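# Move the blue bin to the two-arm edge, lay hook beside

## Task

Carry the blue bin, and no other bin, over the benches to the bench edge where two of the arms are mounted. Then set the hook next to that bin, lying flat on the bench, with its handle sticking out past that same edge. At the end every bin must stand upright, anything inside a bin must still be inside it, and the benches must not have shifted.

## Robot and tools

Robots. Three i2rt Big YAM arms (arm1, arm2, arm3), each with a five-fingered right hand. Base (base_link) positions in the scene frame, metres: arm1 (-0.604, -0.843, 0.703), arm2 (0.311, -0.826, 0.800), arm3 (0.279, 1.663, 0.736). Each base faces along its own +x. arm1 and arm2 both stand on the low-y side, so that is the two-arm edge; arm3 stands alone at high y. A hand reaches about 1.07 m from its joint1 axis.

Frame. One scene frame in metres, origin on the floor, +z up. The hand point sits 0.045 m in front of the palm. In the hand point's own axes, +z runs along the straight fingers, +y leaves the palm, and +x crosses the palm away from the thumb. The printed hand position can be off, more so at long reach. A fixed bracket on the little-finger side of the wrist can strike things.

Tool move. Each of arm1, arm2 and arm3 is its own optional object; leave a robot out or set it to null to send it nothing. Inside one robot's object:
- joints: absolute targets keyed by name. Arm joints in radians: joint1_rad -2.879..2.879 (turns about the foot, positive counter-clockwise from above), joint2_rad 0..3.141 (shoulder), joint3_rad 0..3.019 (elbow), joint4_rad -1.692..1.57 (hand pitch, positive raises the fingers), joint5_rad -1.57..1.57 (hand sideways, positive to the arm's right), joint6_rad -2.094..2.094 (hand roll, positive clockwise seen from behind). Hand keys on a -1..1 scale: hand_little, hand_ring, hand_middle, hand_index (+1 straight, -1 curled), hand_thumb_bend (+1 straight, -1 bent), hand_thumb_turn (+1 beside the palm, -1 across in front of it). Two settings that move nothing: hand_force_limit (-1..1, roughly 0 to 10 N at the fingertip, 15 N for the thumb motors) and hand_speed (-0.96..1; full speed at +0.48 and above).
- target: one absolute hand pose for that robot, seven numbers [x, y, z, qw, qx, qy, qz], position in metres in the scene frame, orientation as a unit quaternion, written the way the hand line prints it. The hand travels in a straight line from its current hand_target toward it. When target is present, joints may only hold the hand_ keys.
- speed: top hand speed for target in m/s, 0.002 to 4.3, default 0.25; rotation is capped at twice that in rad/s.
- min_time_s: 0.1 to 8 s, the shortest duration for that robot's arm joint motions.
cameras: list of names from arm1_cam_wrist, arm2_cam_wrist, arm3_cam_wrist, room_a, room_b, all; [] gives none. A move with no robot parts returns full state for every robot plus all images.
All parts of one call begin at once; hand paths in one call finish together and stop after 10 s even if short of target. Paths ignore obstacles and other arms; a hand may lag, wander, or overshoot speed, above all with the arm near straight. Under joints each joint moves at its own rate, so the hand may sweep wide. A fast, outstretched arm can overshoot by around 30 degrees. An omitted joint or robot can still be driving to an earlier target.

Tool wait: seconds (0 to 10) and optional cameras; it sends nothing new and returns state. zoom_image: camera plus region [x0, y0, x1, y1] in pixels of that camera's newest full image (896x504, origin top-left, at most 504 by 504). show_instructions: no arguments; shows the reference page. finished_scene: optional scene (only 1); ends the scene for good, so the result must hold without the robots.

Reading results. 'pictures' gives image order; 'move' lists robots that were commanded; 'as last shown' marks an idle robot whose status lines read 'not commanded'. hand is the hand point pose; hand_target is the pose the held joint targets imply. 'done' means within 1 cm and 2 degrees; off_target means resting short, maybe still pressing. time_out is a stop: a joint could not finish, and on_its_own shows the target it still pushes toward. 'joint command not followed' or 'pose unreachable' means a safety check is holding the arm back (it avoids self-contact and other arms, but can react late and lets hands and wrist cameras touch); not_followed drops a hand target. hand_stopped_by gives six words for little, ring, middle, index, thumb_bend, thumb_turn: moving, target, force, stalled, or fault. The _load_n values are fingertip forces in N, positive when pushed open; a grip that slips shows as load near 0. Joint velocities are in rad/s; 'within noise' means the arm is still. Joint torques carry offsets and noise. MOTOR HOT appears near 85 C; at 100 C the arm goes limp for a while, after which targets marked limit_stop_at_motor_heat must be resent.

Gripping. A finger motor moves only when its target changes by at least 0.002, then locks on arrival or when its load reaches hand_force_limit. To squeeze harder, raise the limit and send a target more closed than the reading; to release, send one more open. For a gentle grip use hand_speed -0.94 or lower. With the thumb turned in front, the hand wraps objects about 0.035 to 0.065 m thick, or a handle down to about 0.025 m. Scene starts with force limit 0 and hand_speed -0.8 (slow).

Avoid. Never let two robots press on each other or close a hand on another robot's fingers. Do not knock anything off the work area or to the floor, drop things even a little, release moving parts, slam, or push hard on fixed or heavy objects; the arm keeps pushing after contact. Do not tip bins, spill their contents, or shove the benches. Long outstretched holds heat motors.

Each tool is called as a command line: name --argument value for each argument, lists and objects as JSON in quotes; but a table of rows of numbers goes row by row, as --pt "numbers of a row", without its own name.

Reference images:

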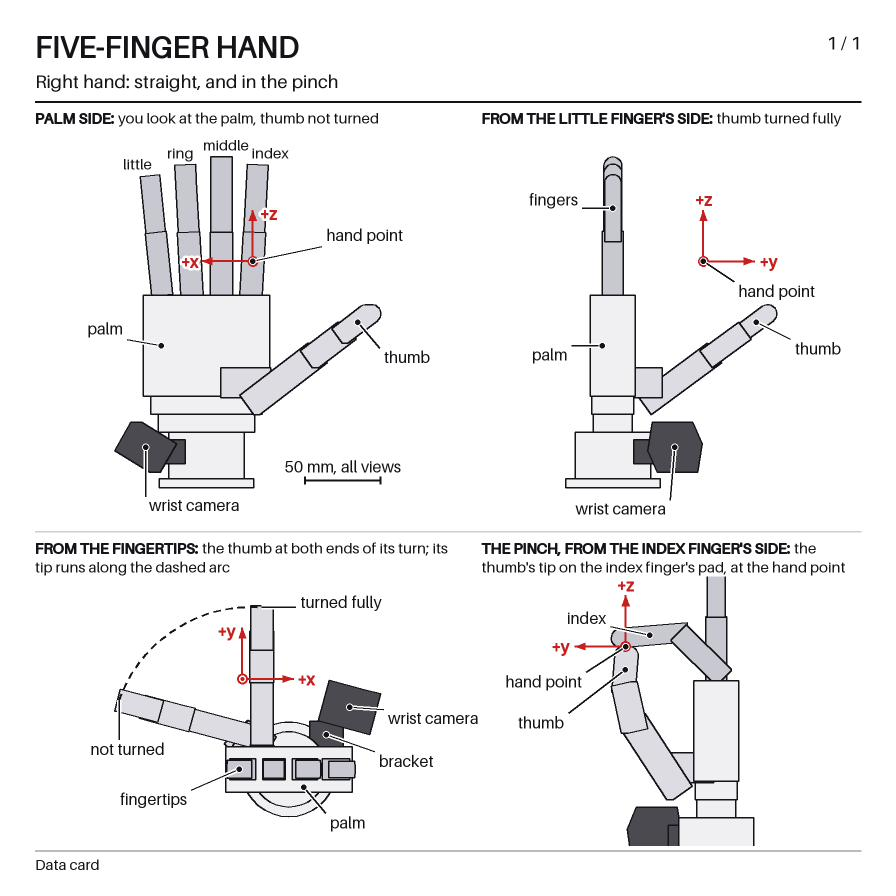

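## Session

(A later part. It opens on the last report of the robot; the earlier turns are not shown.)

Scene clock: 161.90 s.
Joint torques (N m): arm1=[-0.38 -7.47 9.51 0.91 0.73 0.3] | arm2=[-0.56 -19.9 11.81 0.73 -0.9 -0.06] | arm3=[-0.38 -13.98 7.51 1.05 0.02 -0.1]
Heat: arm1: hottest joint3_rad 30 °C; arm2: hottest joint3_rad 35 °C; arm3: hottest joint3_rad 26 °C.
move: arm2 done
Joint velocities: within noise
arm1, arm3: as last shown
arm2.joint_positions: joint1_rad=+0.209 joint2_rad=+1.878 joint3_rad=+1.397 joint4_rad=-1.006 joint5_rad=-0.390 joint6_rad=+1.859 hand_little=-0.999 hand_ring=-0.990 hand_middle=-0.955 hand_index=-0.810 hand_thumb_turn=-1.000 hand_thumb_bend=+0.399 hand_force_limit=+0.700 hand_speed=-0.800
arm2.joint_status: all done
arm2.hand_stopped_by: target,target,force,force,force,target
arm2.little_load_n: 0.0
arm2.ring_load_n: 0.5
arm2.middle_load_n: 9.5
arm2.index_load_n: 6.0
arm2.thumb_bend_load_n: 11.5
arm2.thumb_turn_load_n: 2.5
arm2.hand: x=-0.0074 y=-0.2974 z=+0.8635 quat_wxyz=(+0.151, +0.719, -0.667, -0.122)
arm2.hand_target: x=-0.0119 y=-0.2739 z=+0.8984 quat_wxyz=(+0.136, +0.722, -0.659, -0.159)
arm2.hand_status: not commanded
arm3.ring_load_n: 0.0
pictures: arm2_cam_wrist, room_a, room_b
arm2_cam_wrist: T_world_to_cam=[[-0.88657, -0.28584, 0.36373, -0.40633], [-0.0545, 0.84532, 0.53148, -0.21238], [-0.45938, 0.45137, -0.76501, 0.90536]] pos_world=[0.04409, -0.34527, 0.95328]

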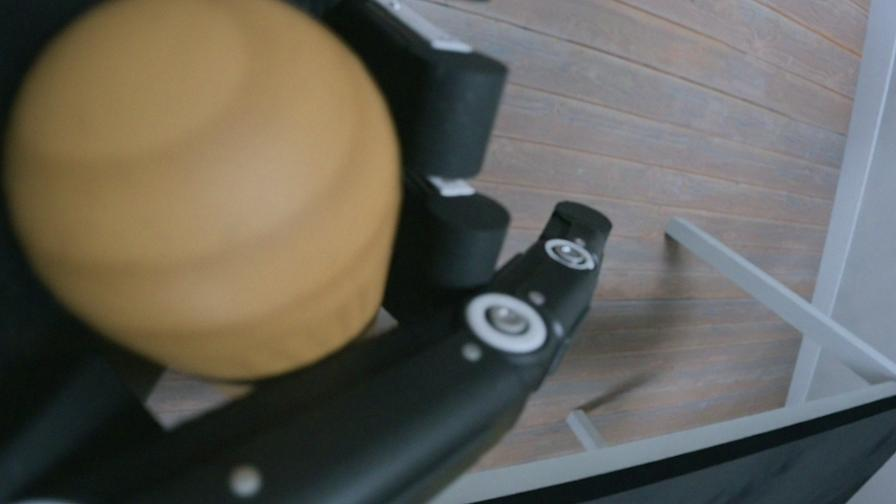

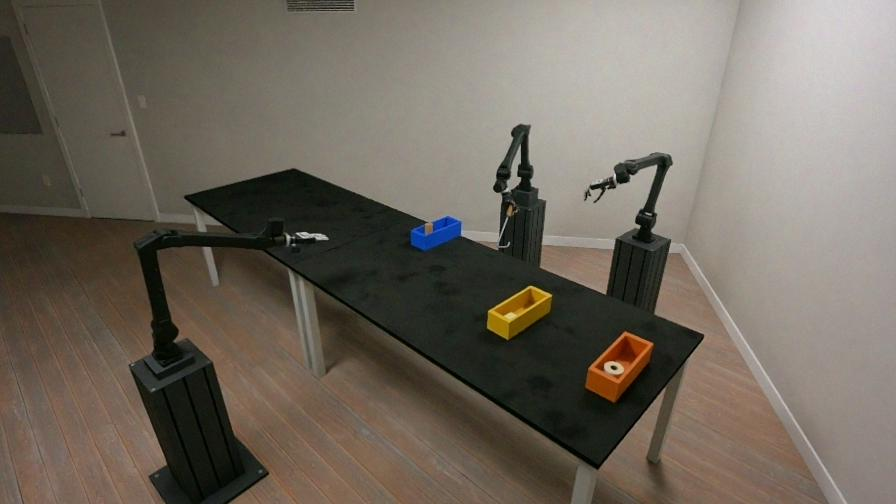

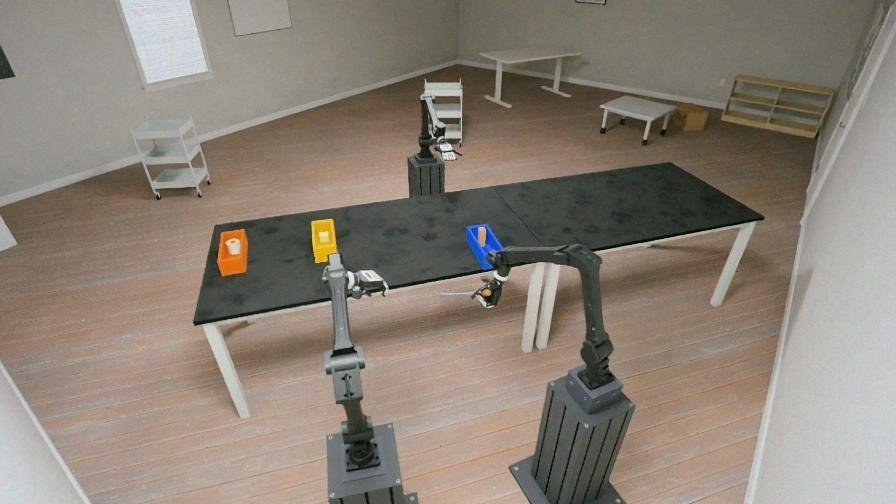

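move --arm2 '{"target": [0.03, -0.22, 1.0, -0.1678, 0.7048, -0.6385, -0.2621], "speed": 0.15}' --cameras '["room_a","room_b"]'

zoom_image --camera "room_b" --region '[430, 230, 520, 310]'

zoom_image --camera "room_a" --region '[460, 160, 550, 240]'

Scene clock: 168.20 s.
Joint torques (N m): arm1=[-0.62 -7.3 9.51 0.91 0.73 0.28] | arm2=[0.97 -20.25 9.95 3.43 0.13 -0.01] | arm3=[-0.67 -14.27 7.53 1.07 0 -0.1]
Heat: arm1: hottest joint3_rad 30 °C; arm2: hottest joint3_rad 35 °C; arm3: hottest joint3_rad 26 °C.
move: arm2 off_target
Joint velocities: within noise
arm1, arm3: as last shown
arm2.joint_positions: joint1_rad=+0.227 joint2_rad=+1.659 joint3_rad=+1.295 joint4_rad=-0.682 joint5_rad=+0.054 joint6_rad=+1.837 hand_little=-0.999 hand_ring=-0.990 hand_middle=-0.955 hand_index=-0.810 hand_thumb_turn=-1.000 hand_thumb_bend=+0.399 hand_force_limit=+0.700 hand_speed=-0.800
arm2.joint_status: not commanded
arm2.hand_stopped_by: target,target,force,force,force,target
arm2.little_load_n: 0.0
arm2.ring_load_n: 0.0
arm2.middle_load_n: 9.5
arm2.index_load_n: 6.0
arm2.thumb_bend_load_n: 11.5
arm2.thumb_turn_load_n: 2.5
arm2.hand: x=+0.0398 y=-0.2292 z=+0.9547 quat_wxyz=(-0.144, +0.711, -0.652, -0.218)
arm2.hand_target: x=+0.0306 y=-0.2217 z=+1.0001 quat_wxyz=(-0.167, +0.704, -0.638, -0.262)
arm2.hand_status: off_target (0.047 m and 6.0 deg from the pose sent, 0.162 m and 40.2 deg at the start)
arm3.thumb_turn_load_n: 0.0

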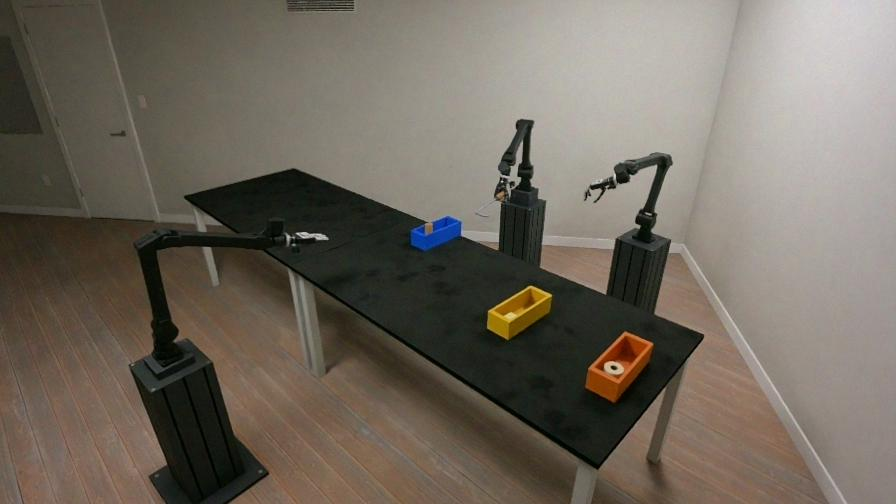

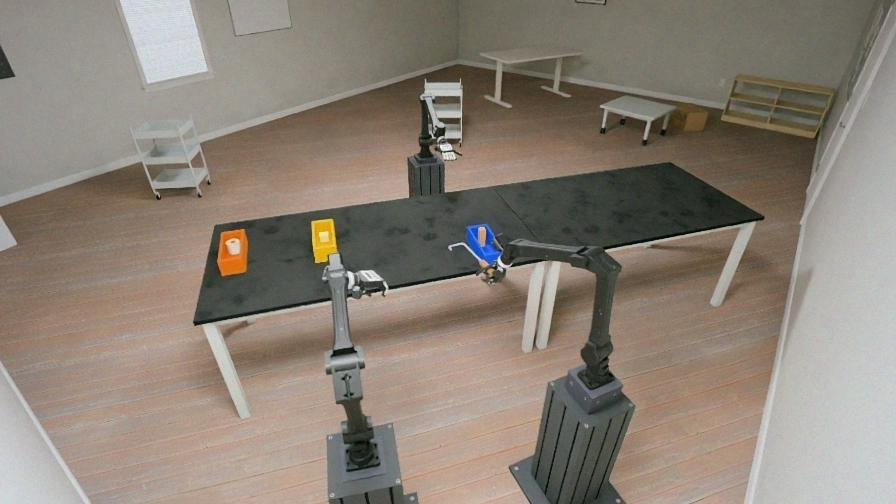

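Scaled by 5.600 from the camera's image (finer frame: 1280x720).

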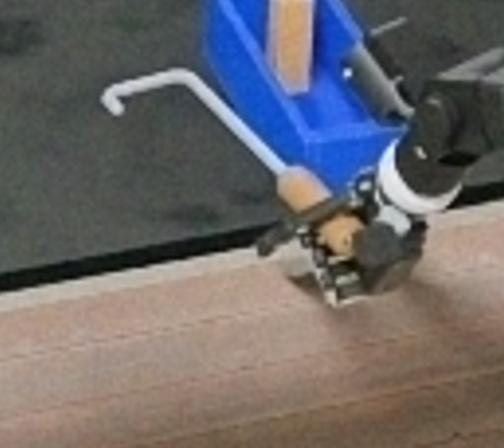

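Scaled by 5.600 from the camera's image (finer frame: 1280x720).

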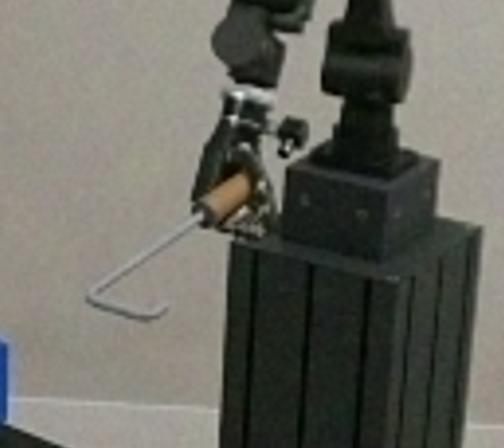

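move --arm2 '{"target": [0.075, 0.0, 0.98, -0.2331, 0.6979, -0.6140, -0.2877], "speed": 0.15}' --cameras '["room_a","room_b"]'

zoom_image --camera "room_b" --region '[430, 200, 520, 280]'

zoom_image --camera "room_a" --region '[430, 180, 520, 260]'

Scene clock: 171.57 s.
Joint torques (N m): arm1=[-0.56 -7.53 9.5 0.95 0.71 0.28] | arm2=[0.03 -24.23 16.21 2.41 -0.19 0.06] | arm3=[-0.79 -14.04 7.5 1.05 0 -0.11]
Heat: arm1: hottest joint3_rad 30 °C; arm2: hottest joint3_rad 35 °C; arm3: hottest joint3_rad 26 °C.
move: arm2 off_target
Joint velocities: within noise
arm1.joint_positions: joint1_rad=+0.023 joint2_rad=+1.249 joint3_rad=+1.316 joint4_rad=-0.853 joint5_rad=+1.001 joint6_rad=+0.727 hand_little=-0.200 hand_ring=+0.100 hand_middle=+0.150 hand_index=+0.100 hand_thumb_turn=-1.000 hand_thumb_bend=+0.600 hand_force_limit=+0.200 hand_speed=-0.850
arm1.joint_status: not commanded
arm1.hand_stopped_by: target,target,target,target,target,target
arm1.little_load_n: 0.0
arm1.ring_load_n: 0.0
arm1.middle_load_n: 0.0
arm1.index_load_n: 0.0
arm1.thumb_bend_load_n: 0.0
arm1.thumb_turn_load_n: 0.0
arm1.hand: x=-0.4504 y=-0.3519 z=+1.0534 quat_wxyz=(-0.460, +0.685, -0.474, +0.307)
arm1.hand_target: x=-0.4501 y=-0.3500 z=+1.0499 quat_wxyz=(-0.457, +0.684, -0.478, +0.307)
arm1.hand_status: not commanded
arm2.joint_positions: joint1_rad=+0.081 joint2_rad=+2.088 joint3_rad=+1.785 joint4_rad=-0.630 joint5_rad=+0.031 joint6_rad=+1.652 hand_little=-0.999 hand_ring=-0.990 hand_middle=-0.955 hand_index=-0.810 hand_thumb_turn=-1.000 hand_thumb_bend=+0.399 hand_force_limit=+0.700 hand_speed=-0.800
arm2.joint_status: not commanded
arm2.hand_stopped_by: target,target,force,force,force,target
arm2.little_load_n: 0.5
arm2.ring_load_n: 0.5
arm2.middle_load_n: 9.5
arm2.index_load_n: 6.5
arm2.thumb_bend_load_n: 11.5
arm2.thumb_turn_load_n: 2.5
arm2.hand: x=+0.0818 y=-0.0356 z=+0.9171 quat_wxyz=(-0.201, +0.713, -0.626, -0.242)
arm2.hand_target: x=+0.0770 y=-0.0072 z=+0.9815 quat_wxyz=(-0.233, +0.697, -0.614, -0.288)
arm2.hand_status: off_target (0.073 m and 6.8 deg from the pose sent, 0.233 m and 13.8 deg at the start)
arm3.joint_positions: joint1_rad=-0.082 joint2_rad=+1.646 joint3_rad=+1.278 joint4_rad=+0.134 joint5_rad=-0.042 joint6_rad=-0.012 hand_little=+1.000 hand_ring=+1.000 hand_middle=+1.000 hand_index=+1.000 hand_thumb_turn=+1.000 hand_thumb_bend=+1.000 hand_force_limit=+0.000 hand_speed=-0.800
arm3.joint_status: not commanded
arm3.hand_stopped_by: target,target,target,target,target,target
arm3.little_load_n: 0.0
arm3.ring_load_n: 0.0
arm3.middle_load_n: 0.0
arm3.index_load_n: 0.0
arm3.thumb_bend_load_n: 0.0
arm3.thumb_turn_load_n: -0.5
arm3.hand: x=+0.2945 y=+0.9453 z=+0.9902 quat_wxyz=(-0.002, +0.006, -0.781, +0.625)
arm3.hand_target: x=+0.2852 y=+0.9502 z=+0.9704 quat_wxyz=(+0.000, +0.000, -0.793, +0.609)
arm3.hand_status: not commanded

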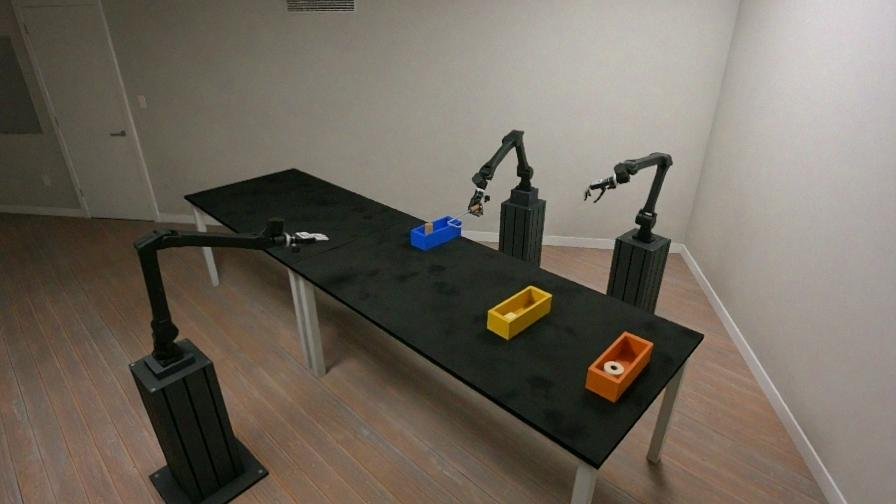

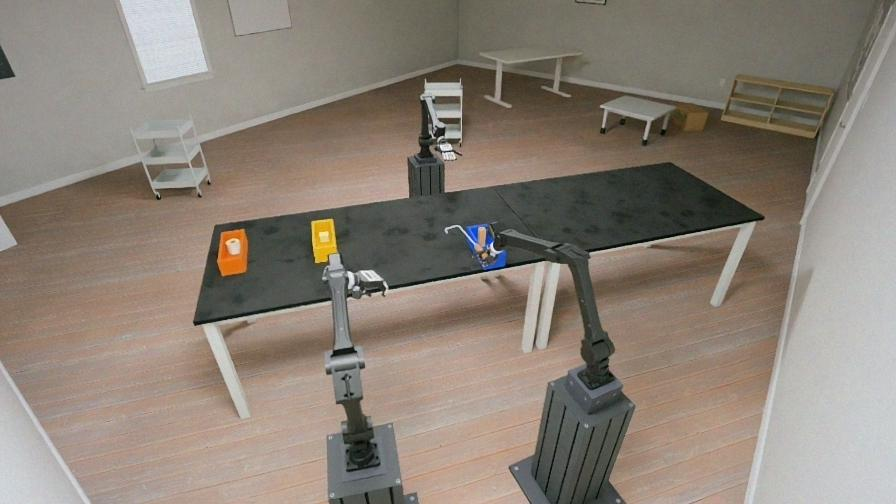

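Scaled by 5.600 from the camera's image (finer frame: 1280x720).

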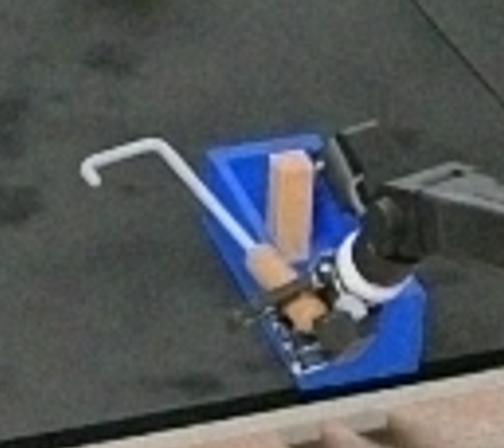

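Scaled by 5.600 from the camera's image (finer frame: 1280x720).

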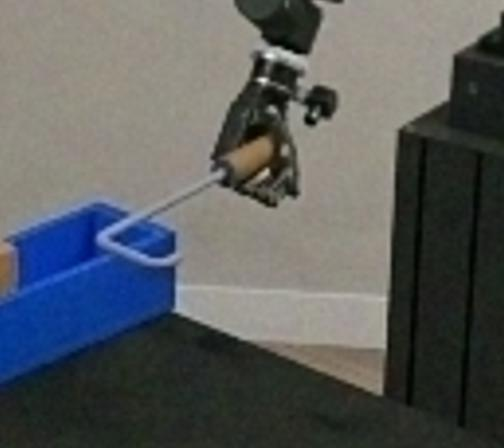

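move --arm2 '{"target": [0.077, 0.016, 0.845, -0.2331, 0.6979, -0.6140, -0.2877], "speed": 0.1}' --cameras '["room_a","room_b"]'

zoom_image --camera "room_b" --region '[430, 210, 520, 290]'

zoom_image --camera "room_a" --region '[430, 190, 520, 270]'

Scene clock: 174.70 s.
Joint torques (N m): arm1=[-0.85 -7.47 9.48 0.98 0.73 0.3] | arm2=[-0.62 -26.7 10.88 3.75 -0.27 0.06] | arm3=[-0.56 -14.45 7.5 1.09 0 -0.1]
Heat: arm1: hottest joint3_rad 30 °C; arm2: hottest joint3_rad 36 °C; arm3: hottest joint3_rad 26 °C.
move: arm2 off_target
Joint velocities: within noise
arm1, arm3: as last shown
arm2.joint_positions: joint1_rad=+0.081 joint2_rad=+2.279 joint3_rad=+1.785 joint4_rad=-0.418 joint5_rad=+0.029 joint6_rad=+1.647 hand_little=-0.999 hand_ring=-0.990 hand_middle=-0.955 hand_index=-0.810 hand_thumb_turn=-1.000 hand_thumb_bend=+0.399 hand_force_limit=+0.700 hand_speed=-0.800
arm2.joint_status: not commanded
arm2.hand_stopped_by: target,target,force,force,force,target
arm2.little_load_n: 0.0
arm2.ring_load_n: 0.0
arm2.middle_load_n: 9.5
arm2.index_load_n: 6.5
arm2.thumb_bend_load_n: 11.5
arm2.thumb_turn_load_n: 2.5
arm2.hand: x=+0.0760 y=-0.0089 z=+0.8018 quat_wxyz=(-0.207, +0.713, -0.622, -0.250)
arm2.hand_target: x=+0.0779 y=+0.0133 z=+0.8459 quat_wxyz=(-0.233, +0.698, -0.614, -0.287)
arm2.hand_status: off_target (0.050 m and 5.6 deg from the pose sent, 0.089 m and 6.8 deg at the start)

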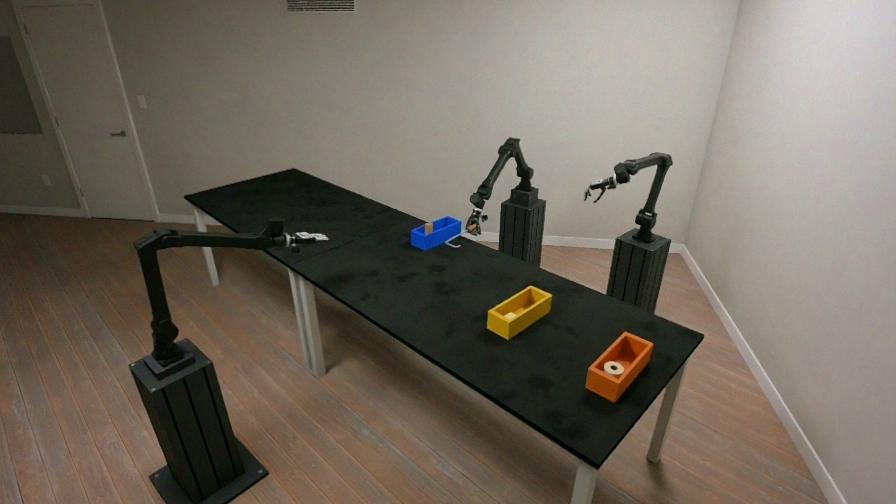

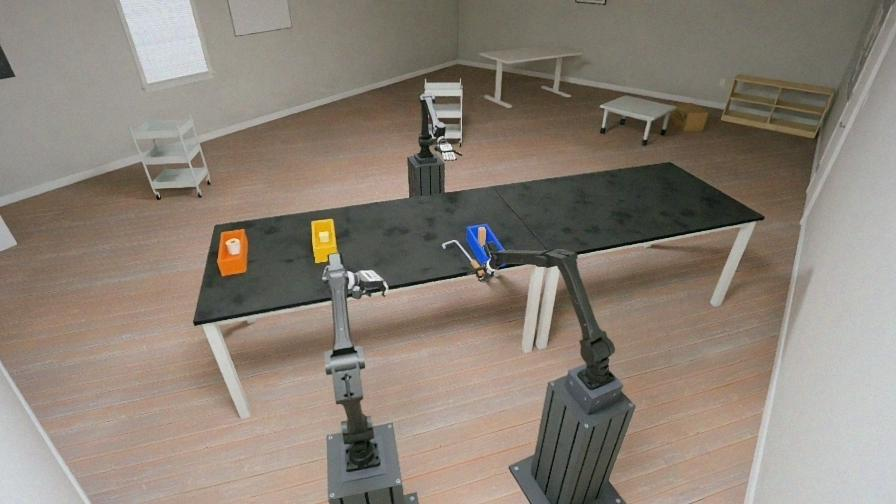

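Scaled by 5.600 from the camera's image (finer frame: 1280x720).

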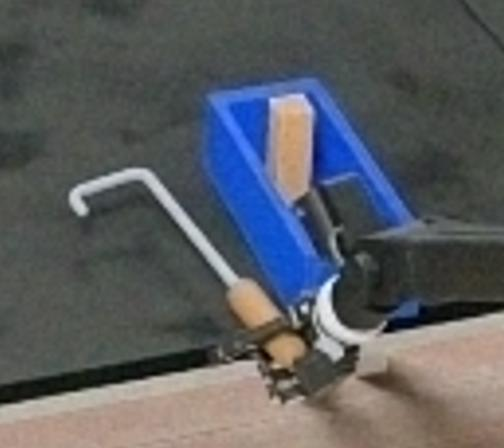

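Scaled by 5.600 from the camera's image (finer frame: 1280x720).

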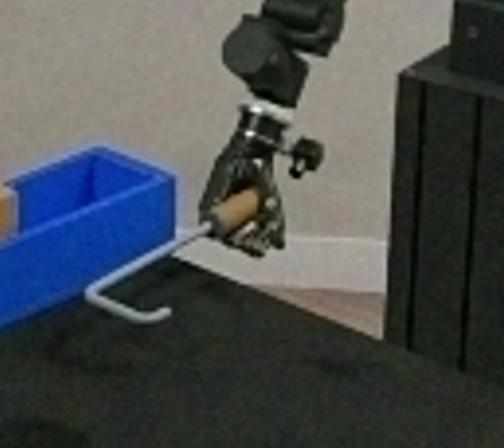

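move --arm2 '{"target": [0.079, 0.0, 0.81, -0.2331, 0.6979, -0.6140, -0.2877], "speed": 0.1}' --cameras '["room_a","room_b","arm2_cam_wrist"]'

zoom_image --camera "room_b" --region '[430, 230, 500, 290]'

zoom_image --camera "room_a" --region '[430, 200, 500, 270]'

Scene clock: 176.47 s.
Joint torques (N m): arm1=[-0.73 -7.47 9.48 0.94 0.72 0.3] | arm2=[-0.15 -25.58 9.59 3.81 -0.21 0.1] | arm3=[-0.44 -14.21 7.54 1.1 0 -0.09]
Heat: arm1: hottest joint3_rad 30 °C; arm2: hottest joint3_rad 36 °C; arm3: hottest joint3_rad 26 °C.
move: arm2 off_target
Joint velocities: within noise
arm1, arm3: as last shown
arm2.joint_positions: joint1_rad=+0.081 joint2_rad=+2.281 joint3_rad=+1.710 joint4_rad=-0.323 joint5_rad=+0.029 joint6_rad=+1.647 hand_little=-0.999 hand_ring=-0.990 hand_middle=-0.955 hand_index=-0.810 hand_thumb_turn=-1.000 hand_thumb_bend=+0.399 hand_force_limit=+0.700 hand_speed=-0.800
arm2.joint_status: not commanded
arm2.hand_stopped_by: target,target,force,force,force,target
arm2.little_load_n: 0.0
arm2.ring_load_n: 0.0
arm2.middle_load_n: 9.5
arm2.index_load_n: 6.0
arm2.thumb_bend_load_n: 11.5
arm2.thumb_turn_load_n: 2.5
arm2.hand: x=+0.0786 y=-0.0195 z=+0.7798 quat_wxyz=(-0.212, +0.710, -0.620, -0.257)
arm2.hand_target: x=+0.0796 y=-0.0015 z=+0.8108 quat_wxyz=(-0.233, +0.698, -0.614, -0.287)
arm2.hand_status: off_target (0.036 m and 4.5 deg from the pose sent, 0.013 m and 5.6 deg at the start)
arm3.thumb_turn_load_n: 0.0
pictures: arm2_cam_wrist, room_a, room_b
arm2_cam_wrist: T_world_to_cam=[[-0.94437, -0.3011, -0.13234, 0.1708], [-0.22435, 0.29549, 0.92863, -0.70522], [-0.2405, 0.90666, -0.3466, 0.42084]] pos_world=[0.1043, -0.12175, 0.82336]

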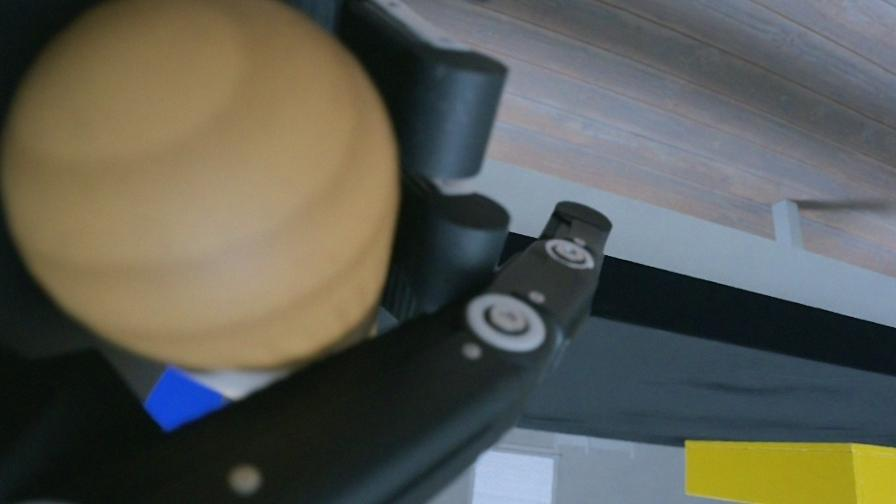

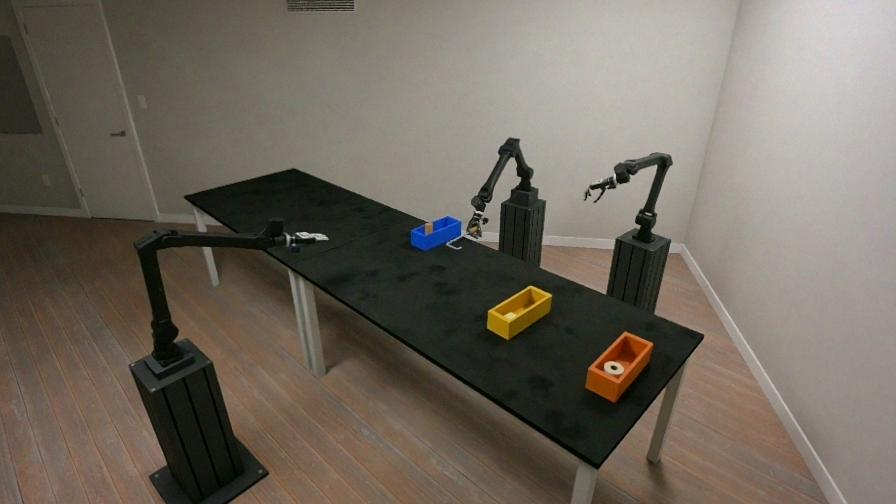

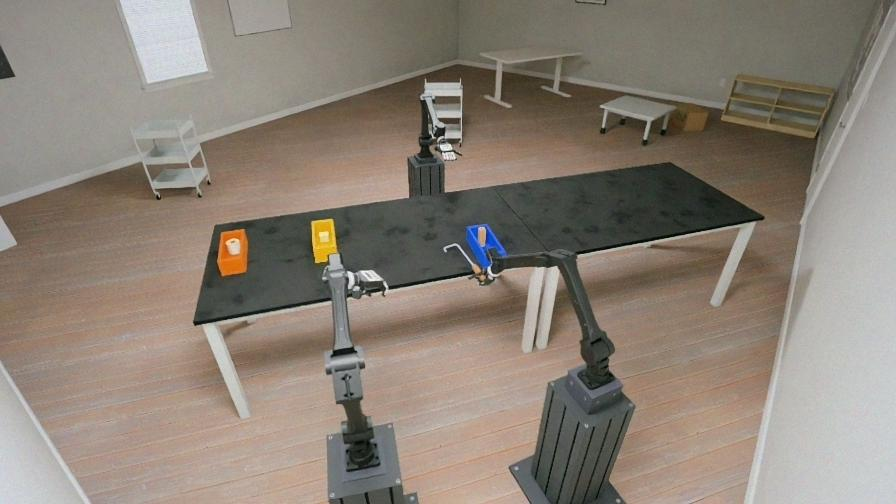

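Scaled by 7.200 from the camera's image (finer frame: 1280x720).

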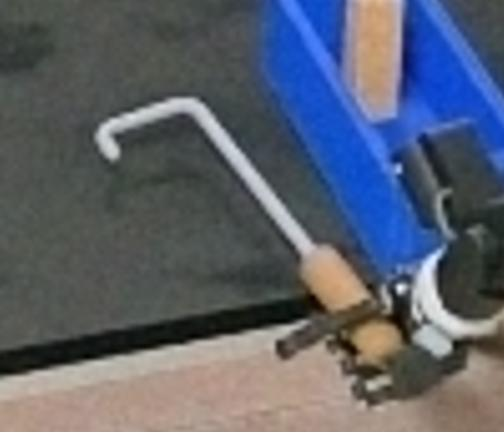

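Scaled by 7.200 from the camera's image (finer frame: 1280x720).

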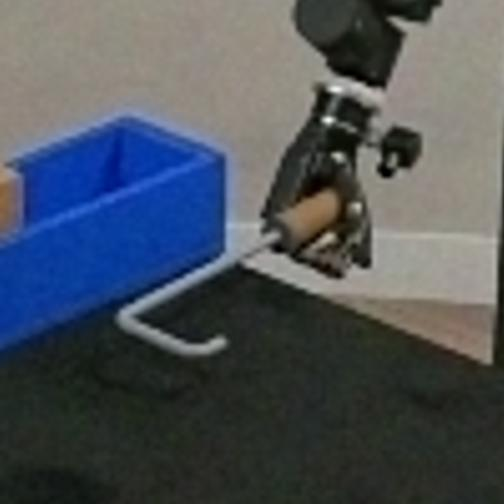

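move --arm2 '{"target": [0.079, -0.007, 0.785, -0.2331, 0.6979, -0.6140, -0.2877], "speed": 0.06}' --cameras '["room_a","room_b"]'

zoom_image --camera "room_b" --region '[430, 230, 500, 290]'

zoom_image --camera "room_a" --region '[430, 200, 500, 270]'

Scene clock: 178.03 s.
Joint torques (N m): arm1=[-0.73 -7.41 9.51 1.02 0.73 0.29] | arm2=[-0.09 -25.47 9.31 3.84 -0.13 0.1] | arm3=[-0.44 -13.86 7.53 1.09 0.01 -0.1]
Heat: arm1: hottest joint3_rad 30 °C; arm2: hottest joint3_rad 36 °C; arm3: hottest joint3_rad 26 °C.
move: arm2 off_target
Joint velocities: within noise
arm1, arm3: as last shown
arm1.index_load_n: 0.5
arm2.joint_positions: joint1_rad=+0.081 joint2_rad=+2.302 joint3_rad=+1.674 joint4_rad=-0.265 joint5_rad=+0.029 joint6_rad=+1.647 hand_little=-0.999 hand_ring=-0.990 hand_middle=-0.955 hand_index=-0.810 hand_thumb_turn=-1.000 hand_thumb_bend=+0.399 hand_force_limit=+0.700 hand_speed=-0.800
arm2.joint_status: not commanded
arm2.hand_stopped_by: target,target,force,force,force,target
arm2.little_load_n: 0.0
arm2.ring_load_n: 0.0
arm2.middle_load_n: 9.5
arm2.index_load_n: 6.5
arm2.thumb_bend_load_n: 11.0
arm2.thumb_turn_load_n: 2.5
arm2.hand: x=+0.0803 y=-0.0265 z=+0.7553 quat_wxyz=(-0.212, +0.710, -0.620, -0.257)
arm2.hand_target: x=+0.0795 y=-0.0085 z=+0.7855 quat_wxyz=(-0.233, +0.698, -0.614, -0.287)
arm2.hand_status: off_target (0.036 m and 4.5 deg from the pose sent, 0.014 m and 4.6 deg at the start)

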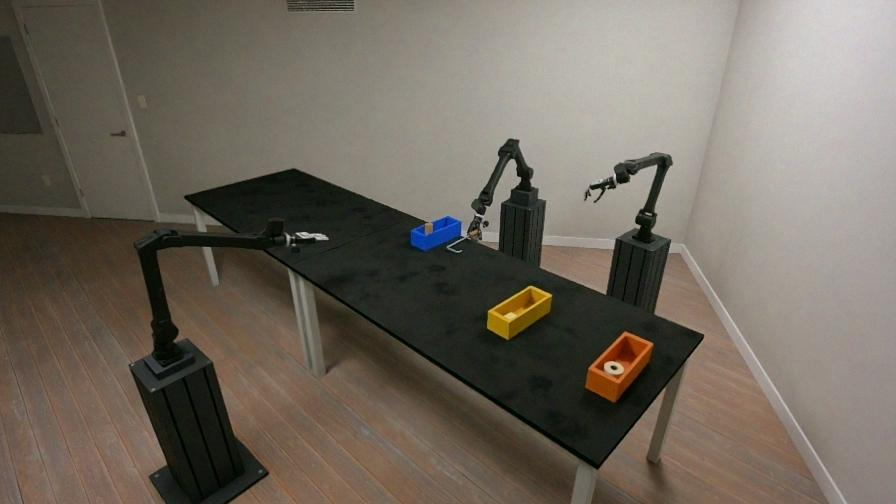

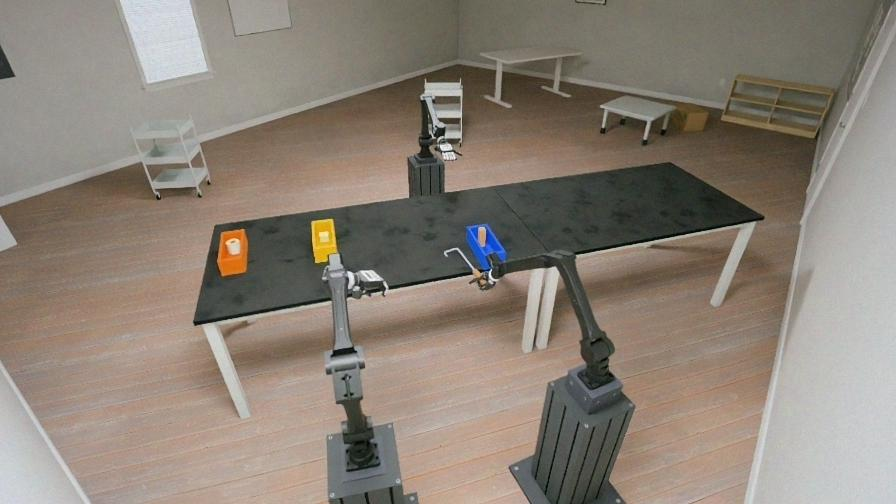

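Scaled by 7.200 from the camera's image (finer frame: 1280x720).

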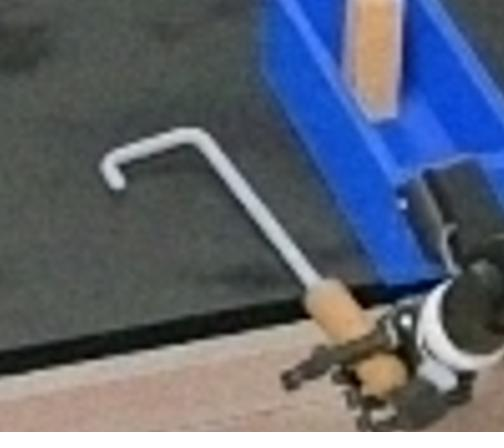

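Scaled by 7.200 from the camera's image (finer frame: 1280x720).

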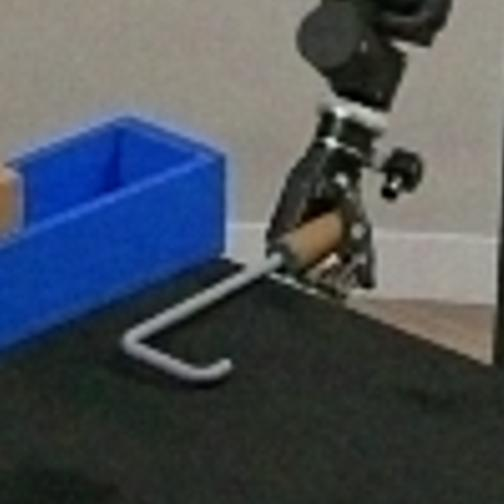

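move --arm2 '{"target": [0.079, -0.012, 0.773, -0.2331, 0.6979, -0.6140, -0.2877], "speed": 0.05}' --cameras '["room_a","room_b"]'

zoom_image --camera "room_b" --region '[430, 230, 500, 290]'

zoom_image --camera "room_a" --region '[430, 200, 500, 270]'

Scene clock: 179.27 s.
Joint torques (N m): arm1=[-0.73 -7.47 9.48 0.95 0.74 0.29] | arm2=[0.26 -24.82 8.84 3.99 -0.09 0.12] | arm3=[-0.44 -14.27 7.5 1.06 -0.01 -0.1]
Heat: arm1: hottest joint3_rad 30 °C; arm2: hottest joint3_rad 36 °C; arm3: hottest joint3_rad 26 °C.
move: arm2 off_target
Joint velocities: within noise
arm1, arm3: as last shown
arm1.index_load_n: 0.0
arm2.joint_positions: joint1_rad=+0.081 joint2_rad=+2.303 joint3_rad=+1.656 joint4_rad=-0.235 joint5_rad=+0.029 joint6_rad=+1.647 hand_little=-0.999 hand_ring=-0.990 hand_middle=-0.955 hand_index=-0.810 hand_thumb_turn=-1.000 hand_thumb_bend=+0.399 hand_force_limit=+0.700 hand_speed=-0.800
arm2.joint_status: not commanded
arm2.hand_stopped_by: target,target,force,force,force,target
arm2.little_load_n: 0.0
arm2.ring_load_n: 0.0
arm2.middle_load_n: 9.5
arm2.index_load_n: 6.5
arm2.thumb_bend_load_n: 11.5
arm2.thumb_turn_load_n: 2.5
arm2.hand: x=+0.0808 y=-0.0285 z=+0.7511 quat_wxyz=(-0.215, +0.709, -0.619, -0.261)
arm2.hand_target: x=+0.0794 y=-0.0131 z=+0.7735 quat_wxyz=(-0.233, +0.698, -0.614, -0.287)
arm2.hand_status: off_target (0.028 m and 3.9 deg from the pose sent, 0.023 m and 4.5 deg at the start)
arm3.little_load_n: -0.5
arm3.thumb_turn_load_n: -0.5

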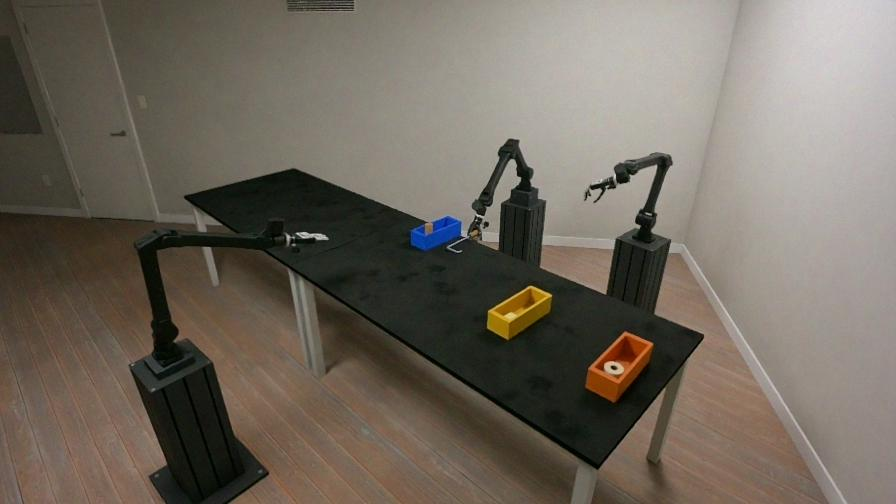

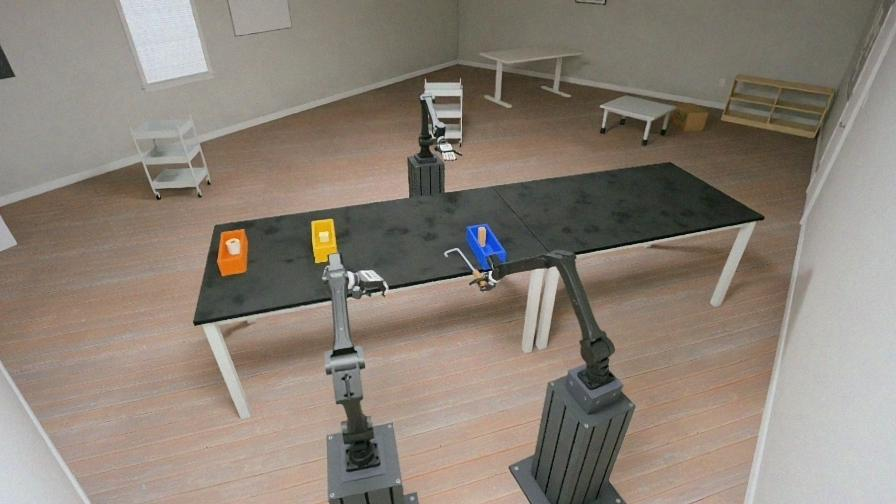

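Scaled by 7.200 from the camera's image (finer frame: 1280x720).

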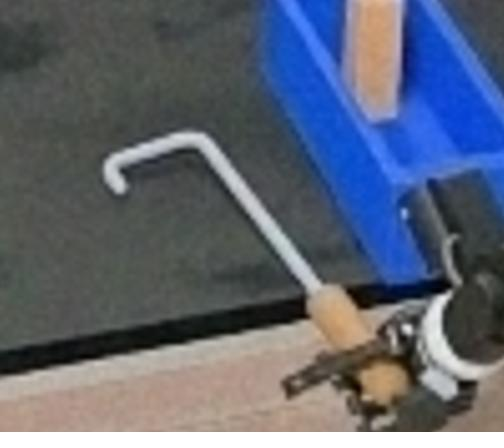

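Scaled by 7.200 from the camera's image (finer frame: 1280x720).

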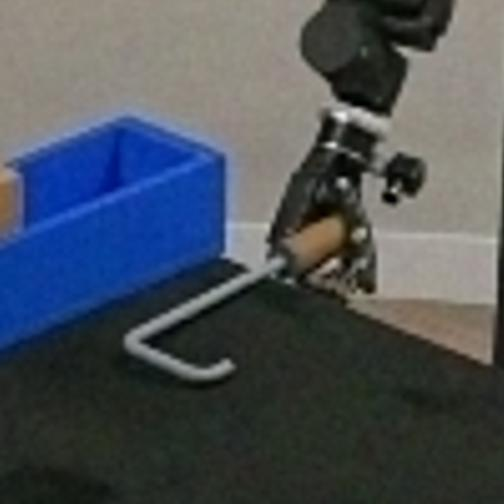

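move --arm2 '{"target": [0.079, -0.012, 0.758, -0.2331, 0.6979, -0.6140, -0.2877], "speed": 0.05}' --cameras '["room_a","room_b"]'

zoom_image --camera "room_b" --region '[430, 230, 500, 290]'

zoom_image --camera "room_a" --region '[430, 200, 500, 270]'

Scene clock: 180.50 s.
Joint torques (N m): arm1=[-0.62 -7.24 9.42 0.91 0.72 0.27] | arm2=[-0.15 -23.47 9.02 3.56 -0.07 0.14] | arm3=[-0.67 -14.33 7.54 1.07 0 -0.1]
Heat: arm1: hottest joint3_rad 30 °C; arm2: hottest joint3_rad 35 °C; arm3: hottest joint3_rad 26 °C.
move: arm2 off_target
Joint velocities: within noise
arm1, arm3: as last shown
arm2.joint_positions: joint1_rad=+0.081 joint2_rad=+2.314 joint3_rad=+1.656 joint4_rad=-0.202 joint5_rad=+0.029 joint6_rad=+1.647 hand_little=-0.999 hand_ring=-0.990 hand_middle=-0.955 hand_index=-0.810 hand_thumb_turn=-1.000 hand_thumb_bend=+0.399 hand_force_limit=+0.700 hand_speed=-0.800
arm2.joint_status: not commanded
arm2.hand_stopped_by: target,target,force,force,force,target
arm2.little_load_n: 0.0
arm2.ring_load_n: 0.0
arm2.middle_load_n: 9.5
arm2.index_load_n: 6.0
arm2.thumb_bend_load_n: 11.5
arm2.thumb_turn_load_n: 2.5
arm2.hand: x=+0.0799 y=-0.0245 z=+0.7493 quat_wxyz=(-0.221, +0.706, -0.616, -0.270)
arm2.hand_target: x=+0.0793 y=-0.0127 z=+0.7582 quat_wxyz=(-0.233, +0.698, -0.614, -0.287)
arm2.hand_status: off_target (0.015 m and 2.6 deg from the pose sent, 0.018 m and 3.9 deg at the start)
arm3.little_load_n: 0.0

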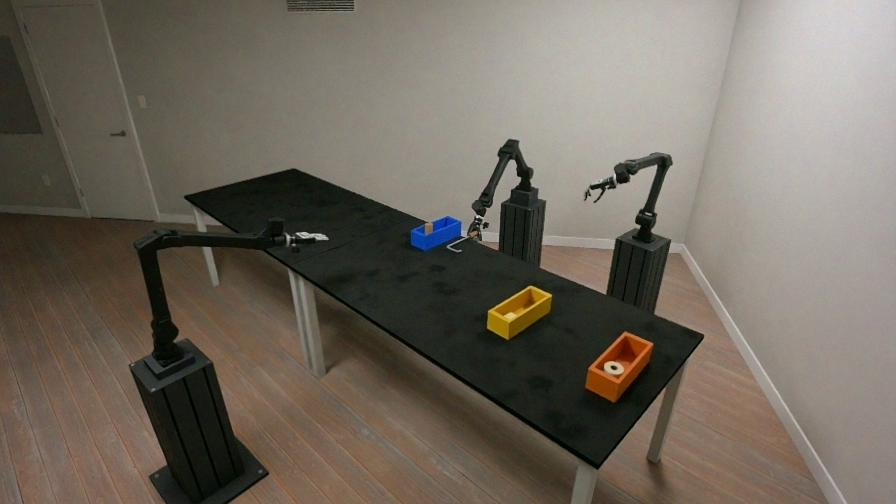

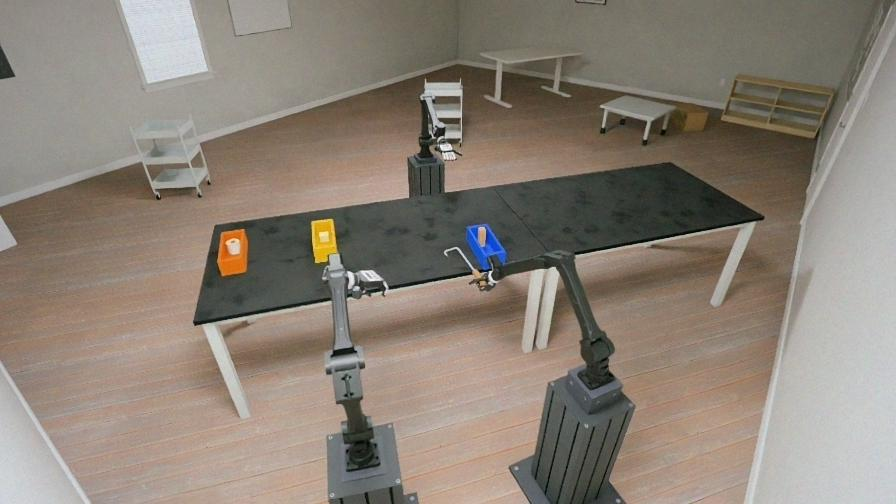

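Scaled by 7.200 from the camera's image (finer frame: 1280x720).

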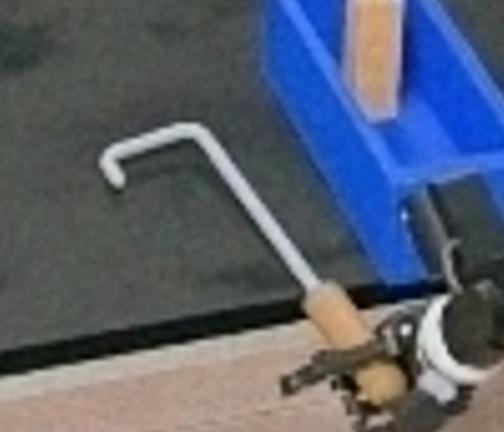

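Scaled by 7.200 from the camera's image (finer frame: 1280x720).

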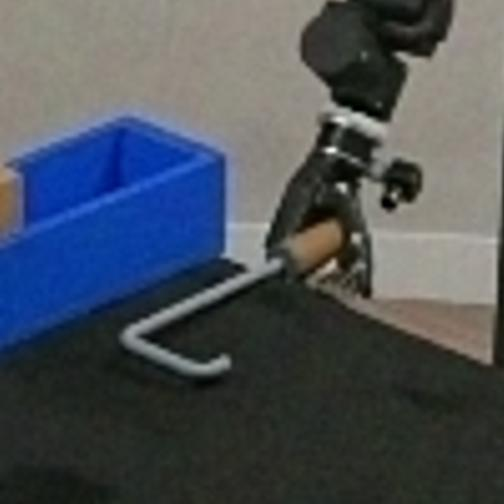

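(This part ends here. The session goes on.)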